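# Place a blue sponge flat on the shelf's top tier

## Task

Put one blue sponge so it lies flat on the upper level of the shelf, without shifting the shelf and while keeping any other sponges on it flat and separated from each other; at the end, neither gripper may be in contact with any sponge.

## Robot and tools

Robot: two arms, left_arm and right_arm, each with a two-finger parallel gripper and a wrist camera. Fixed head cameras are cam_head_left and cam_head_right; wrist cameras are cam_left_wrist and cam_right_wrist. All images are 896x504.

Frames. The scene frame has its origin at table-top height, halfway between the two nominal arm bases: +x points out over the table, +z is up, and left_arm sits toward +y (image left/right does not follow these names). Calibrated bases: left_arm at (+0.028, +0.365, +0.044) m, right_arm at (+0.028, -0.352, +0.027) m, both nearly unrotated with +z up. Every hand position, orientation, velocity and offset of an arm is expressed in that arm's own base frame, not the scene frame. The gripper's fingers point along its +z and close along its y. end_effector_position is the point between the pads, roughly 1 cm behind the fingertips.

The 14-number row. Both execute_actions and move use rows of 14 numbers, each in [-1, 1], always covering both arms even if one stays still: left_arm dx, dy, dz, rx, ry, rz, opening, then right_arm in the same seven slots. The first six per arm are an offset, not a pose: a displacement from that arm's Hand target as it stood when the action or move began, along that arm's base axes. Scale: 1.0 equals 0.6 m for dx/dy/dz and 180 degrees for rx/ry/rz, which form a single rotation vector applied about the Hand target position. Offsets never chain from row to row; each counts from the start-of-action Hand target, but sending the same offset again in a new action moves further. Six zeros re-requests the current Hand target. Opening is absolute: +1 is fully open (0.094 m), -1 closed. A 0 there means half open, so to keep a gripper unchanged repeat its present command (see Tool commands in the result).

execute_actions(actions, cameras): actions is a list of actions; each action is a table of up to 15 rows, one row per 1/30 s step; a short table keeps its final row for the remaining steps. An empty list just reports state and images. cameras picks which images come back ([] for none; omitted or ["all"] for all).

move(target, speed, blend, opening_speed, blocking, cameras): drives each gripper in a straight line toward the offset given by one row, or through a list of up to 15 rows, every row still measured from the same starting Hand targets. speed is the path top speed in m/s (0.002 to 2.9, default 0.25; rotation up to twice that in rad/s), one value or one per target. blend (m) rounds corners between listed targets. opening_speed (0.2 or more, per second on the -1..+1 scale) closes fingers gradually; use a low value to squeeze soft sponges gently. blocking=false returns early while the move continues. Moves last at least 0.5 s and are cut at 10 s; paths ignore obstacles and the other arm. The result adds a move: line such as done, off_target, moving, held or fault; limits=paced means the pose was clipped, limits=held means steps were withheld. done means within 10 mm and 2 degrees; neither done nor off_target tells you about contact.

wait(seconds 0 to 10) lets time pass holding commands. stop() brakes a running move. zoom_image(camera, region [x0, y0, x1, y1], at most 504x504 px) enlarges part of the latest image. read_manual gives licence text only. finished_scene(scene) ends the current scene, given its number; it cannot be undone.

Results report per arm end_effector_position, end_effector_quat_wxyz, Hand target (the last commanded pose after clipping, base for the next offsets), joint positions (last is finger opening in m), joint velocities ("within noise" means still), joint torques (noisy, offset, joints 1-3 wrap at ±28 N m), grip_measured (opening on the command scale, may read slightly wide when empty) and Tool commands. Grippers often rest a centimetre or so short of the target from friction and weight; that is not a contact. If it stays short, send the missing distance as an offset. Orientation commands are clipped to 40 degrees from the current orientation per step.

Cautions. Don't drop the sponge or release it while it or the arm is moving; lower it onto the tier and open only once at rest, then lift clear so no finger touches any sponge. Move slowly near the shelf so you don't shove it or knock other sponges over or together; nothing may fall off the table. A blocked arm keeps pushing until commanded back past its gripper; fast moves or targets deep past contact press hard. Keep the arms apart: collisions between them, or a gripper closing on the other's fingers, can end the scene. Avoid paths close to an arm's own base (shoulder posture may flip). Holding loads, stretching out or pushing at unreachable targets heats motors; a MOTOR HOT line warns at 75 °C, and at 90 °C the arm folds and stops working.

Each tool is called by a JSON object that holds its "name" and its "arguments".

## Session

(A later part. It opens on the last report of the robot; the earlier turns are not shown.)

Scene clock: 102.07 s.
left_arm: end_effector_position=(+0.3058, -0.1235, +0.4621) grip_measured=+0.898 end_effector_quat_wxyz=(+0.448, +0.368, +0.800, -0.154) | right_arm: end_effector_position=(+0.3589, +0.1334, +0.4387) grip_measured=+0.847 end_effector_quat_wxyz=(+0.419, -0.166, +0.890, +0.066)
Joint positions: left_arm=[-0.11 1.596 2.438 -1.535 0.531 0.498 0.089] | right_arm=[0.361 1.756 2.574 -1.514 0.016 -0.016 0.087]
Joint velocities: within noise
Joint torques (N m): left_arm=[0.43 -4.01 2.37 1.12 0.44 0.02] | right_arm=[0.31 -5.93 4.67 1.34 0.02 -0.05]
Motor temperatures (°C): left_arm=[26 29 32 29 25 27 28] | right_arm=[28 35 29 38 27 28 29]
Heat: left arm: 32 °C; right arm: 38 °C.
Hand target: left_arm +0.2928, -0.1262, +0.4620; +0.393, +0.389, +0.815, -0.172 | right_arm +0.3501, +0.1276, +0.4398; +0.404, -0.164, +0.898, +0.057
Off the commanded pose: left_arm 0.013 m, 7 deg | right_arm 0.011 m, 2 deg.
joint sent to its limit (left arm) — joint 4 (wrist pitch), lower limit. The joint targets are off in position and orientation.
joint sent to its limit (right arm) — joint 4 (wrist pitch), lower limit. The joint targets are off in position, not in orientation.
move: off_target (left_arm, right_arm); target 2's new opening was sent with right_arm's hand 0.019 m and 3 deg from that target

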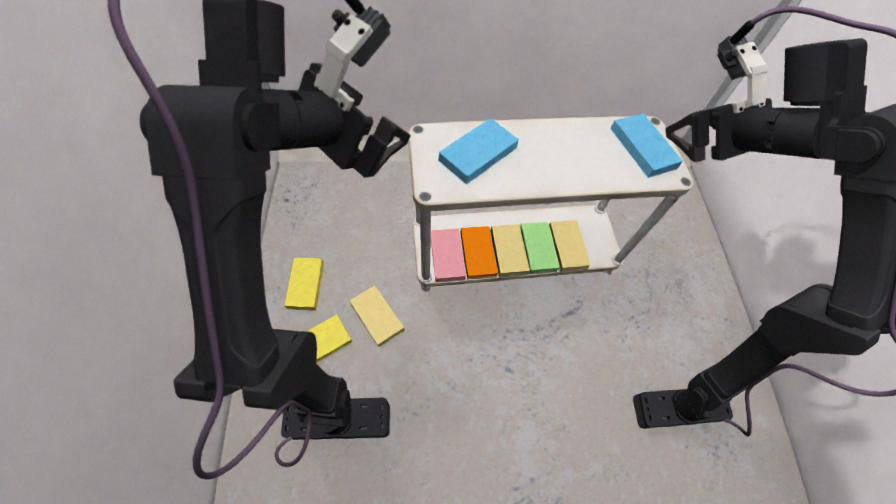

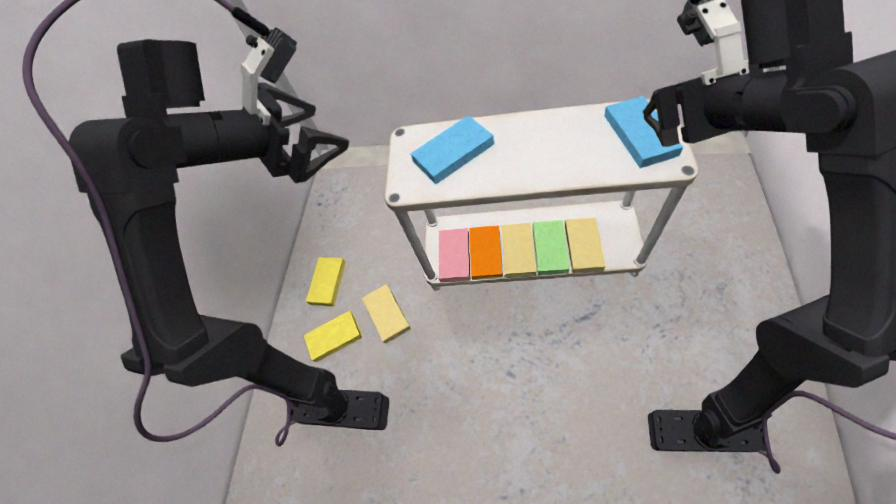

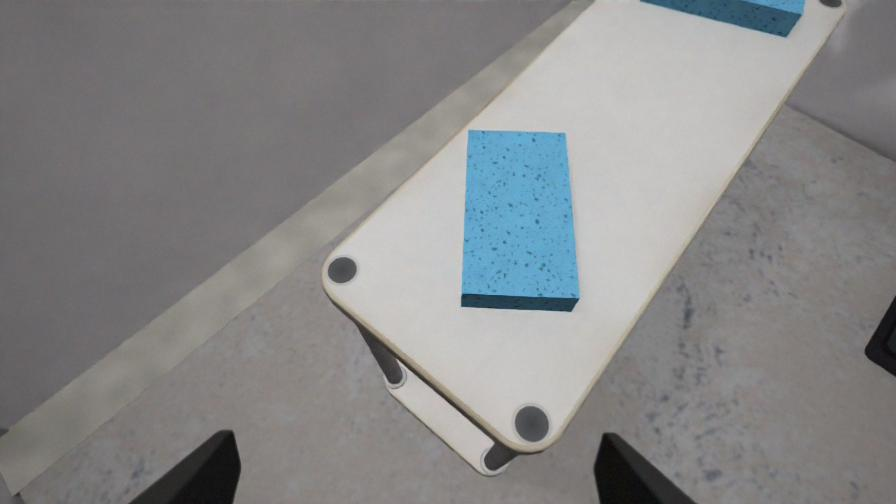

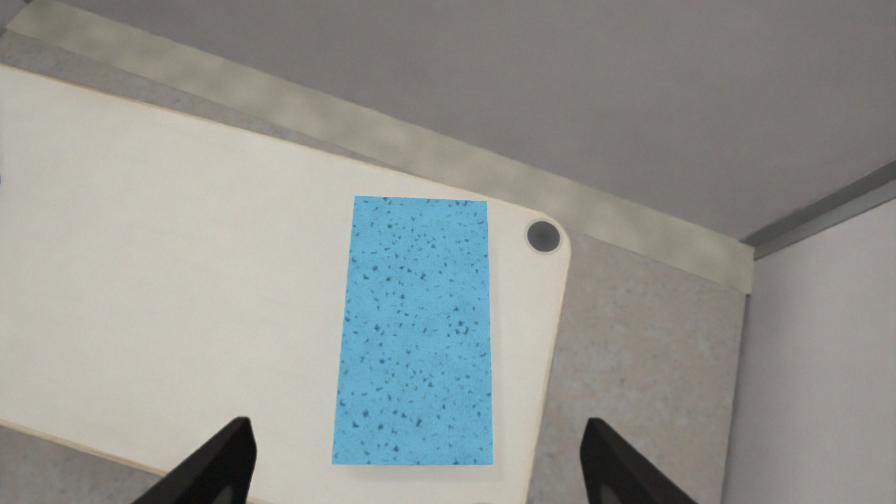

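{"name": "move", "arguments": {"target": [[-0.1213, 0.2103, -0.3533, 0.0189, 0.0598, 0.2798, 0.9, 0, 0, 0, 0, 0, 0, 0.85]], "speed": 0.25}}

{"name": "zoom_image", "arguments": {"camera": "cam_head_left", "region": [260, 220, 460, 380]}}

{"name": "zoom_image", "arguments": {"camera": "cam_head_right", "region": [260, 220, 460, 380]}}

{"name": "zoom_image", "arguments": {"camera": "cam_left_wrist", "region": [200, 0, 704, 504]}}

Scene clock: 105.93 s.
left_arm: end_effector_position=(+0.2118, -0.0048, +0.2424) grip_measured=+0.898 end_effector_quat_wxyz=(+0.311, +0.012, +0.950, -0.007) | right_arm: end_effector_position=(+0.3589, +0.1334, +0.4387) grip_measured=+0.847 end_effector_quat_wxyz=(+0.419, -0.166, +0.890, +0.066)
Joint positions: left_arm=[-0.021 0.852 1.133 -1.219 0.008 0.002 0.089] | right_arm=[0.361 1.756 2.574 -1.514 0.016 -0.016 0.087]
Joint velocities: within noise
Joint torques (N m): left_arm=[0.34 -0.24 3.96 1.72 -0.11 -0.11] | right_arm=[0.32 -5.96 4.66 1.35 0.02 -0.05]
Motor temperatures (°C): left_arm=[26 29 32 29 25 27 28] | right_arm=[28 35 29 37 27 28 29]
Heat: left arm: 32 °C; right arm: 37 °C.
Hand target: left_arm +0.2201, -0.0001, +0.2500; +0.342, +0.000, +0.940, +0.000 | right_arm +0.3501, +0.1276, +0.4398; +0.404, -0.164, +0.898, +0.057
Off the commanded pose: left_arm 0.012 m, 4 deg | right_arm 0.011 m, 2 deg.
joint sent to its limit (right arm) — joint 4 (wrist pitch), lower limit. The joint targets are off in position, not in orientation.
move: off_target (left_arm, right_arm)

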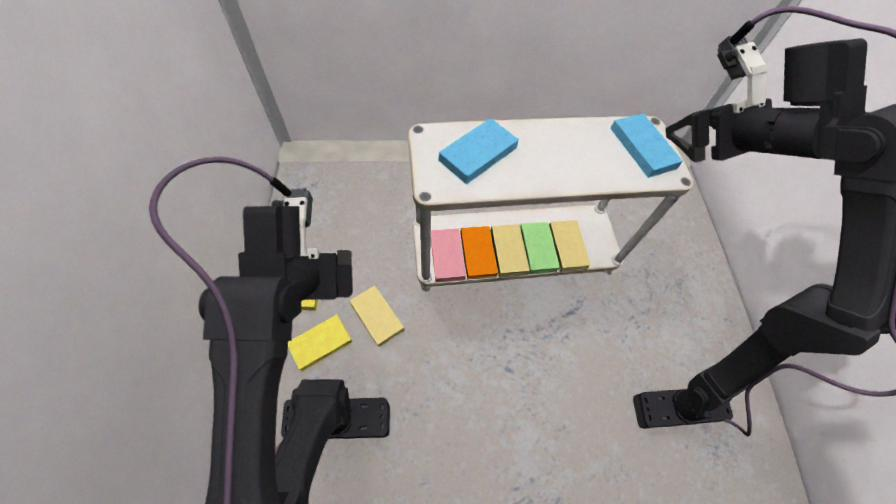

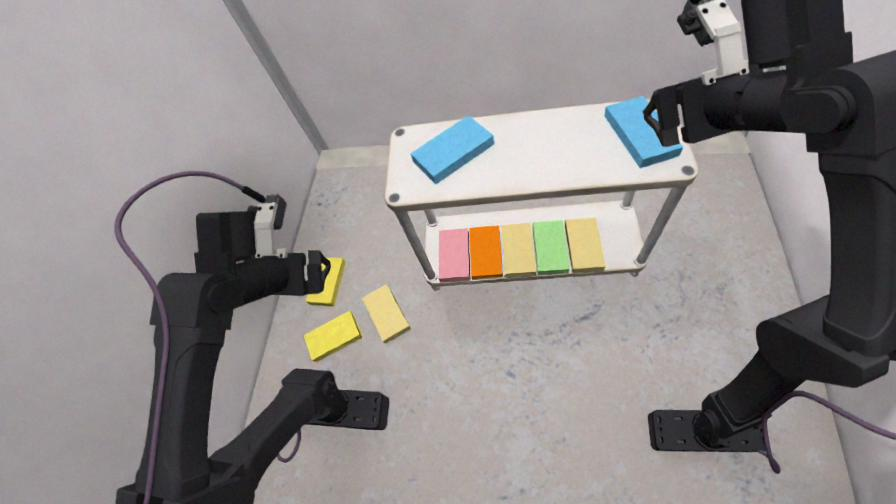

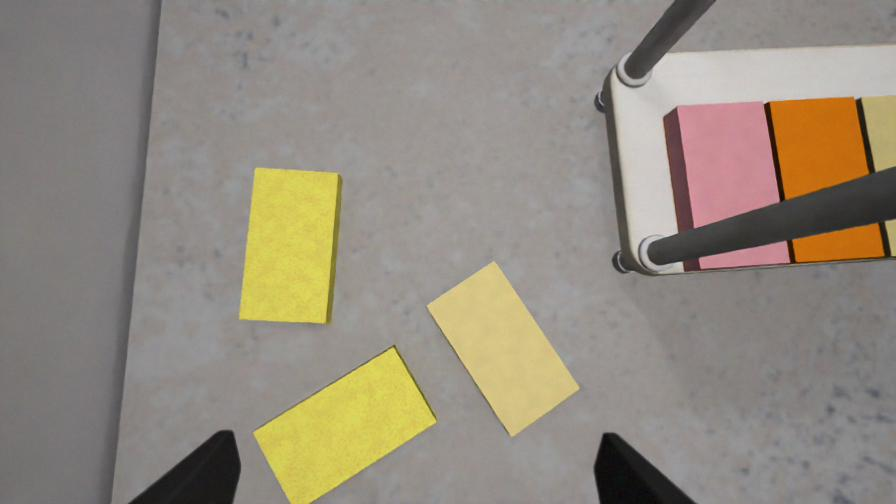

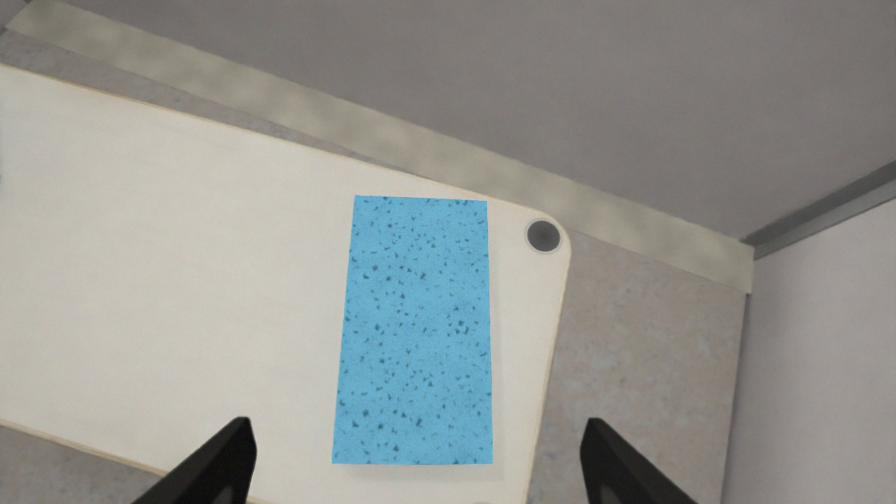

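Scaled by 2.520 from the camera's 896x504 image, which has a finer 1280x720 frame.

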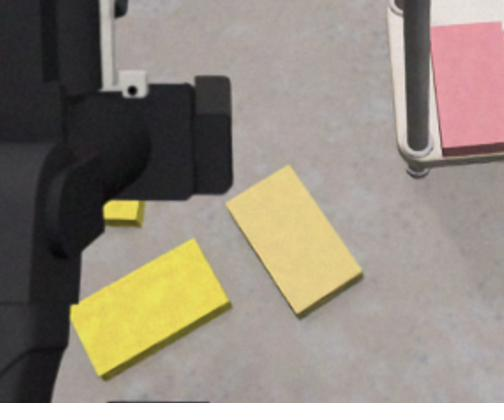

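Scaled by 2.520 from the camera's 896x504 image, which has a finer 1280x720 frame.

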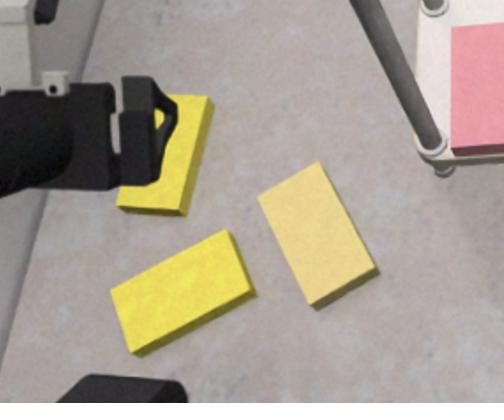

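Scaled by 1.000.

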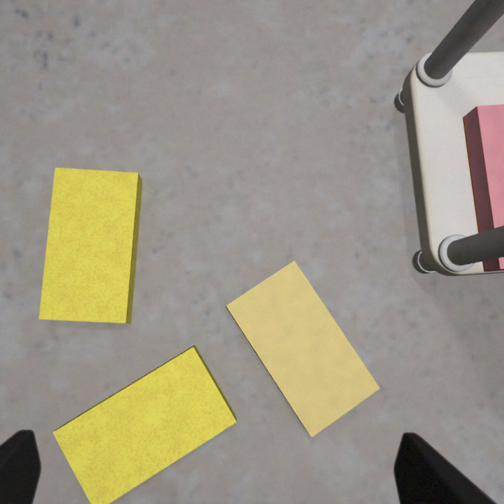

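{"name": "move", "arguments": {"target": [0.1655, 0.1707, -0.3628, -0.0019, -0.075, -0.0161, 1.0, 0, 0, 0, 0, 0, 0, 0.85], "speed": 0.4, "cameras": ["cam_left_wrist"]}}

Scene clock: 117.43 s.
left_arm: end_effector_position=(+0.3133, +0.1061, +0.0248) grip_measured=+0.998 end_effector_quat_wxyz=(+0.426, +0.012, +0.905, -0.008) | right_arm: end_effector_position=(+0.3587, +0.1333, +0.4384) grip_measured=+0.847 end_effector_quat_wxyz=(+0.418, -0.166, +0.891, +0.065)
Joint positions: left_arm=[0.556 1.481 0.366 0.334 0.442 0.397 0.094] | right_arm=[0.361 1.756 2.574 -1.516 0.016 -0.016 0.087]
Joint velocities: within noise
Joint torques (N m): left_arm=[0.01 -2.85 3.19 1.86 0.4 -0.07] | right_arm=[0.31 -5.93 4.66 1.36 0.02 -0.05]
Motor temperatures (°C): left_arm=[26 29 32 30 25 27 28] | right_arm=[28 34 29 36 27 28 28]
Heat: left arm: 32 °C; right arm: 36 °C.
Hand target: left_arm +0.3194, +0.1024, +0.0323; +0.450, +0.022, +0.893, -0.011 | right_arm +0.3501, +0.1276, +0.4398; +0.404, -0.164, +0.898, +0.057
Off the commanded pose: left_arm 0.010 m, 3 deg | right_arm 0.010 m, 2 deg.
joint sent to its limit (right arm) — joint 4 (wrist pitch), lower limit. The joint targets are off in position, not in orientation.
move: off_target (left_arm)
Images, in order (width x height): cam_left_wrist 896x504.

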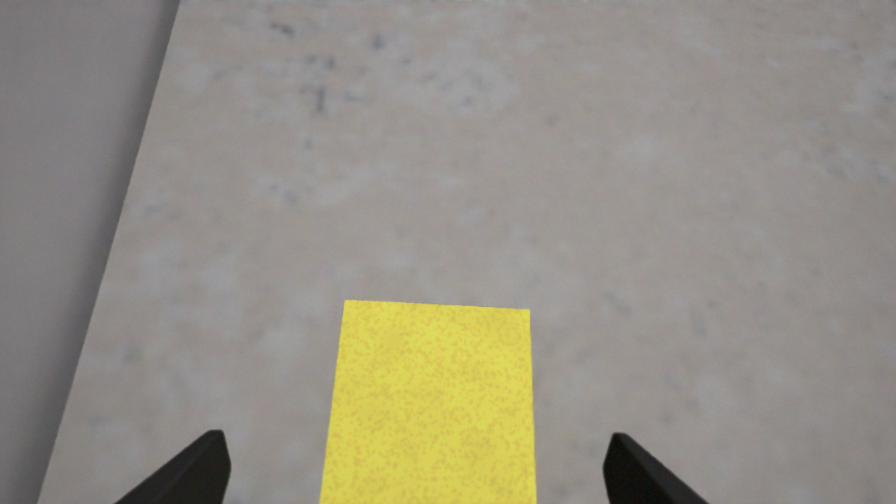

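{"name": "execute_actions", "arguments": {"actions": []}}

Scene clock: 120.23 s.
left_arm: end_effector_position=(+0.3133, +0.1061, +0.0248) grip_measured=+0.998 end_effector_quat_wxyz=(+0.426, +0.012, +0.905, -0.008) | right_arm: end_effector_position=(+0.3587, +0.1333, +0.4384) grip_measured=+0.847 end_effector_quat_wxyz=(+0.418, -0.166, +0.891, +0.065)
Joint positions: left_arm=[0.556 1.481 0.366 0.334 0.442 0.397 0.094] | right_arm=[0.361 1.756 2.574 -1.516 0.016 -0.016 0.087]
Joint velocities: within noise
Joint torques (N m): left_arm=[0.09 -2.82 3.21 1.87 0.41 -0.07] | right_arm=[0.29 -5.94 4.66 1.36 0.02 -0.05]
Motor temperatures (°C): left_arm=[26 29 31 31 25 27 28] | right_arm=[28 34 29 36 27 28 28]
Heat: left arm: 31 °C; right arm: 36 °C.
Hand target: left_arm +0.3194, +0.1024, +0.0323; +0.450, +0.022, +0.893, -0.011 | right_arm +0.3501, +0.1276, +0.4398; +0.404, -0.164, +0.898, +0.057
Tool commands: left_gripper/opening=+1.0 right_gripper/opening=+0.85
Off the commanded pose: left_arm 0.010 m, 3 deg | right_arm 0.010 m, 2 deg.

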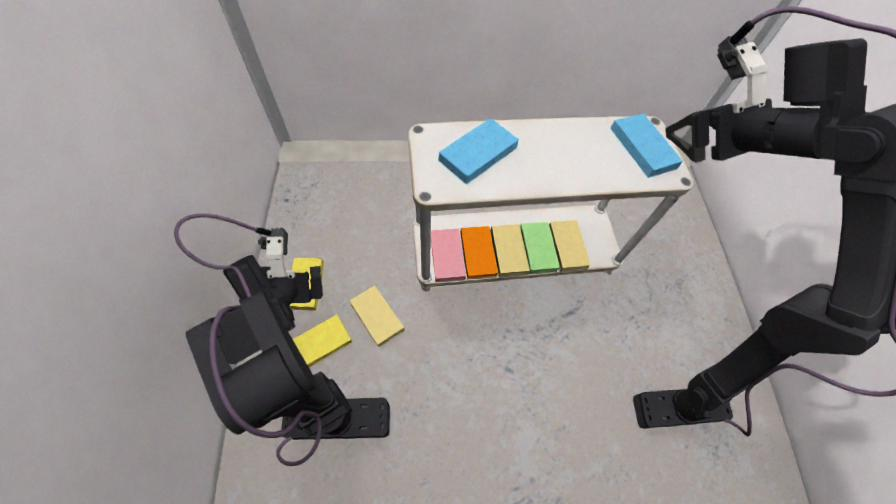

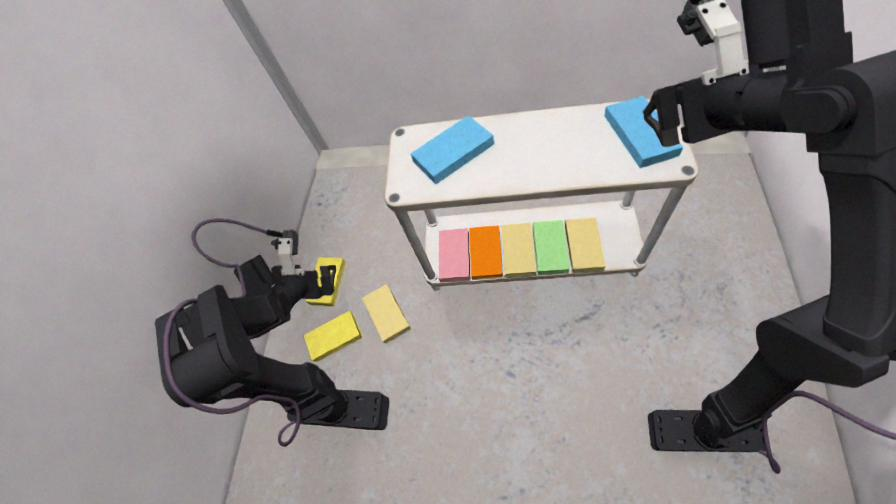

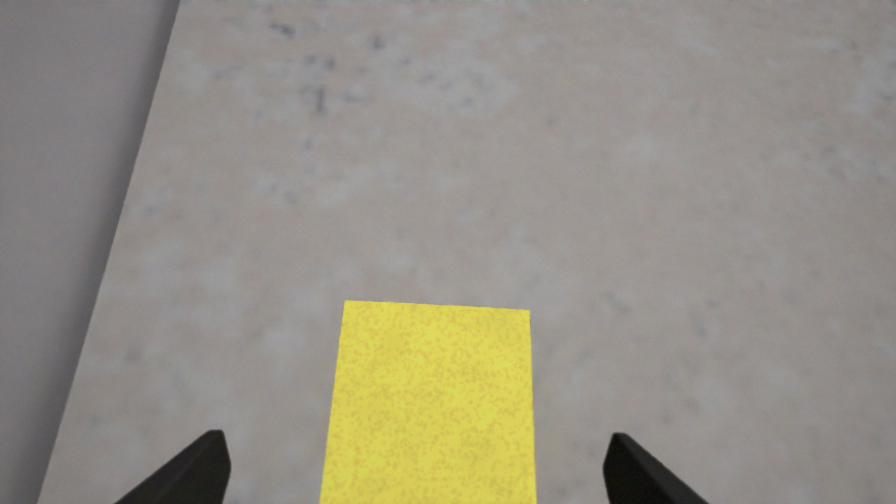

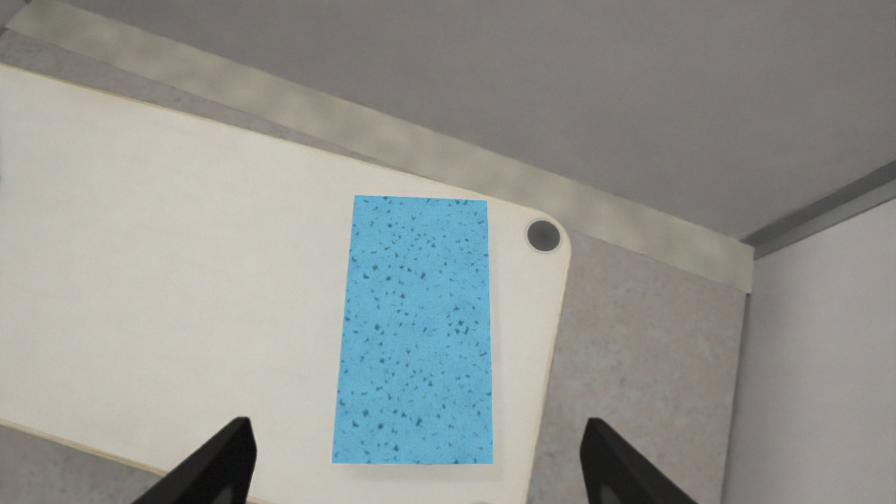

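{"name": "finished_scene", "arguments": {"scene": 1}}

The scene is finished: the task was done.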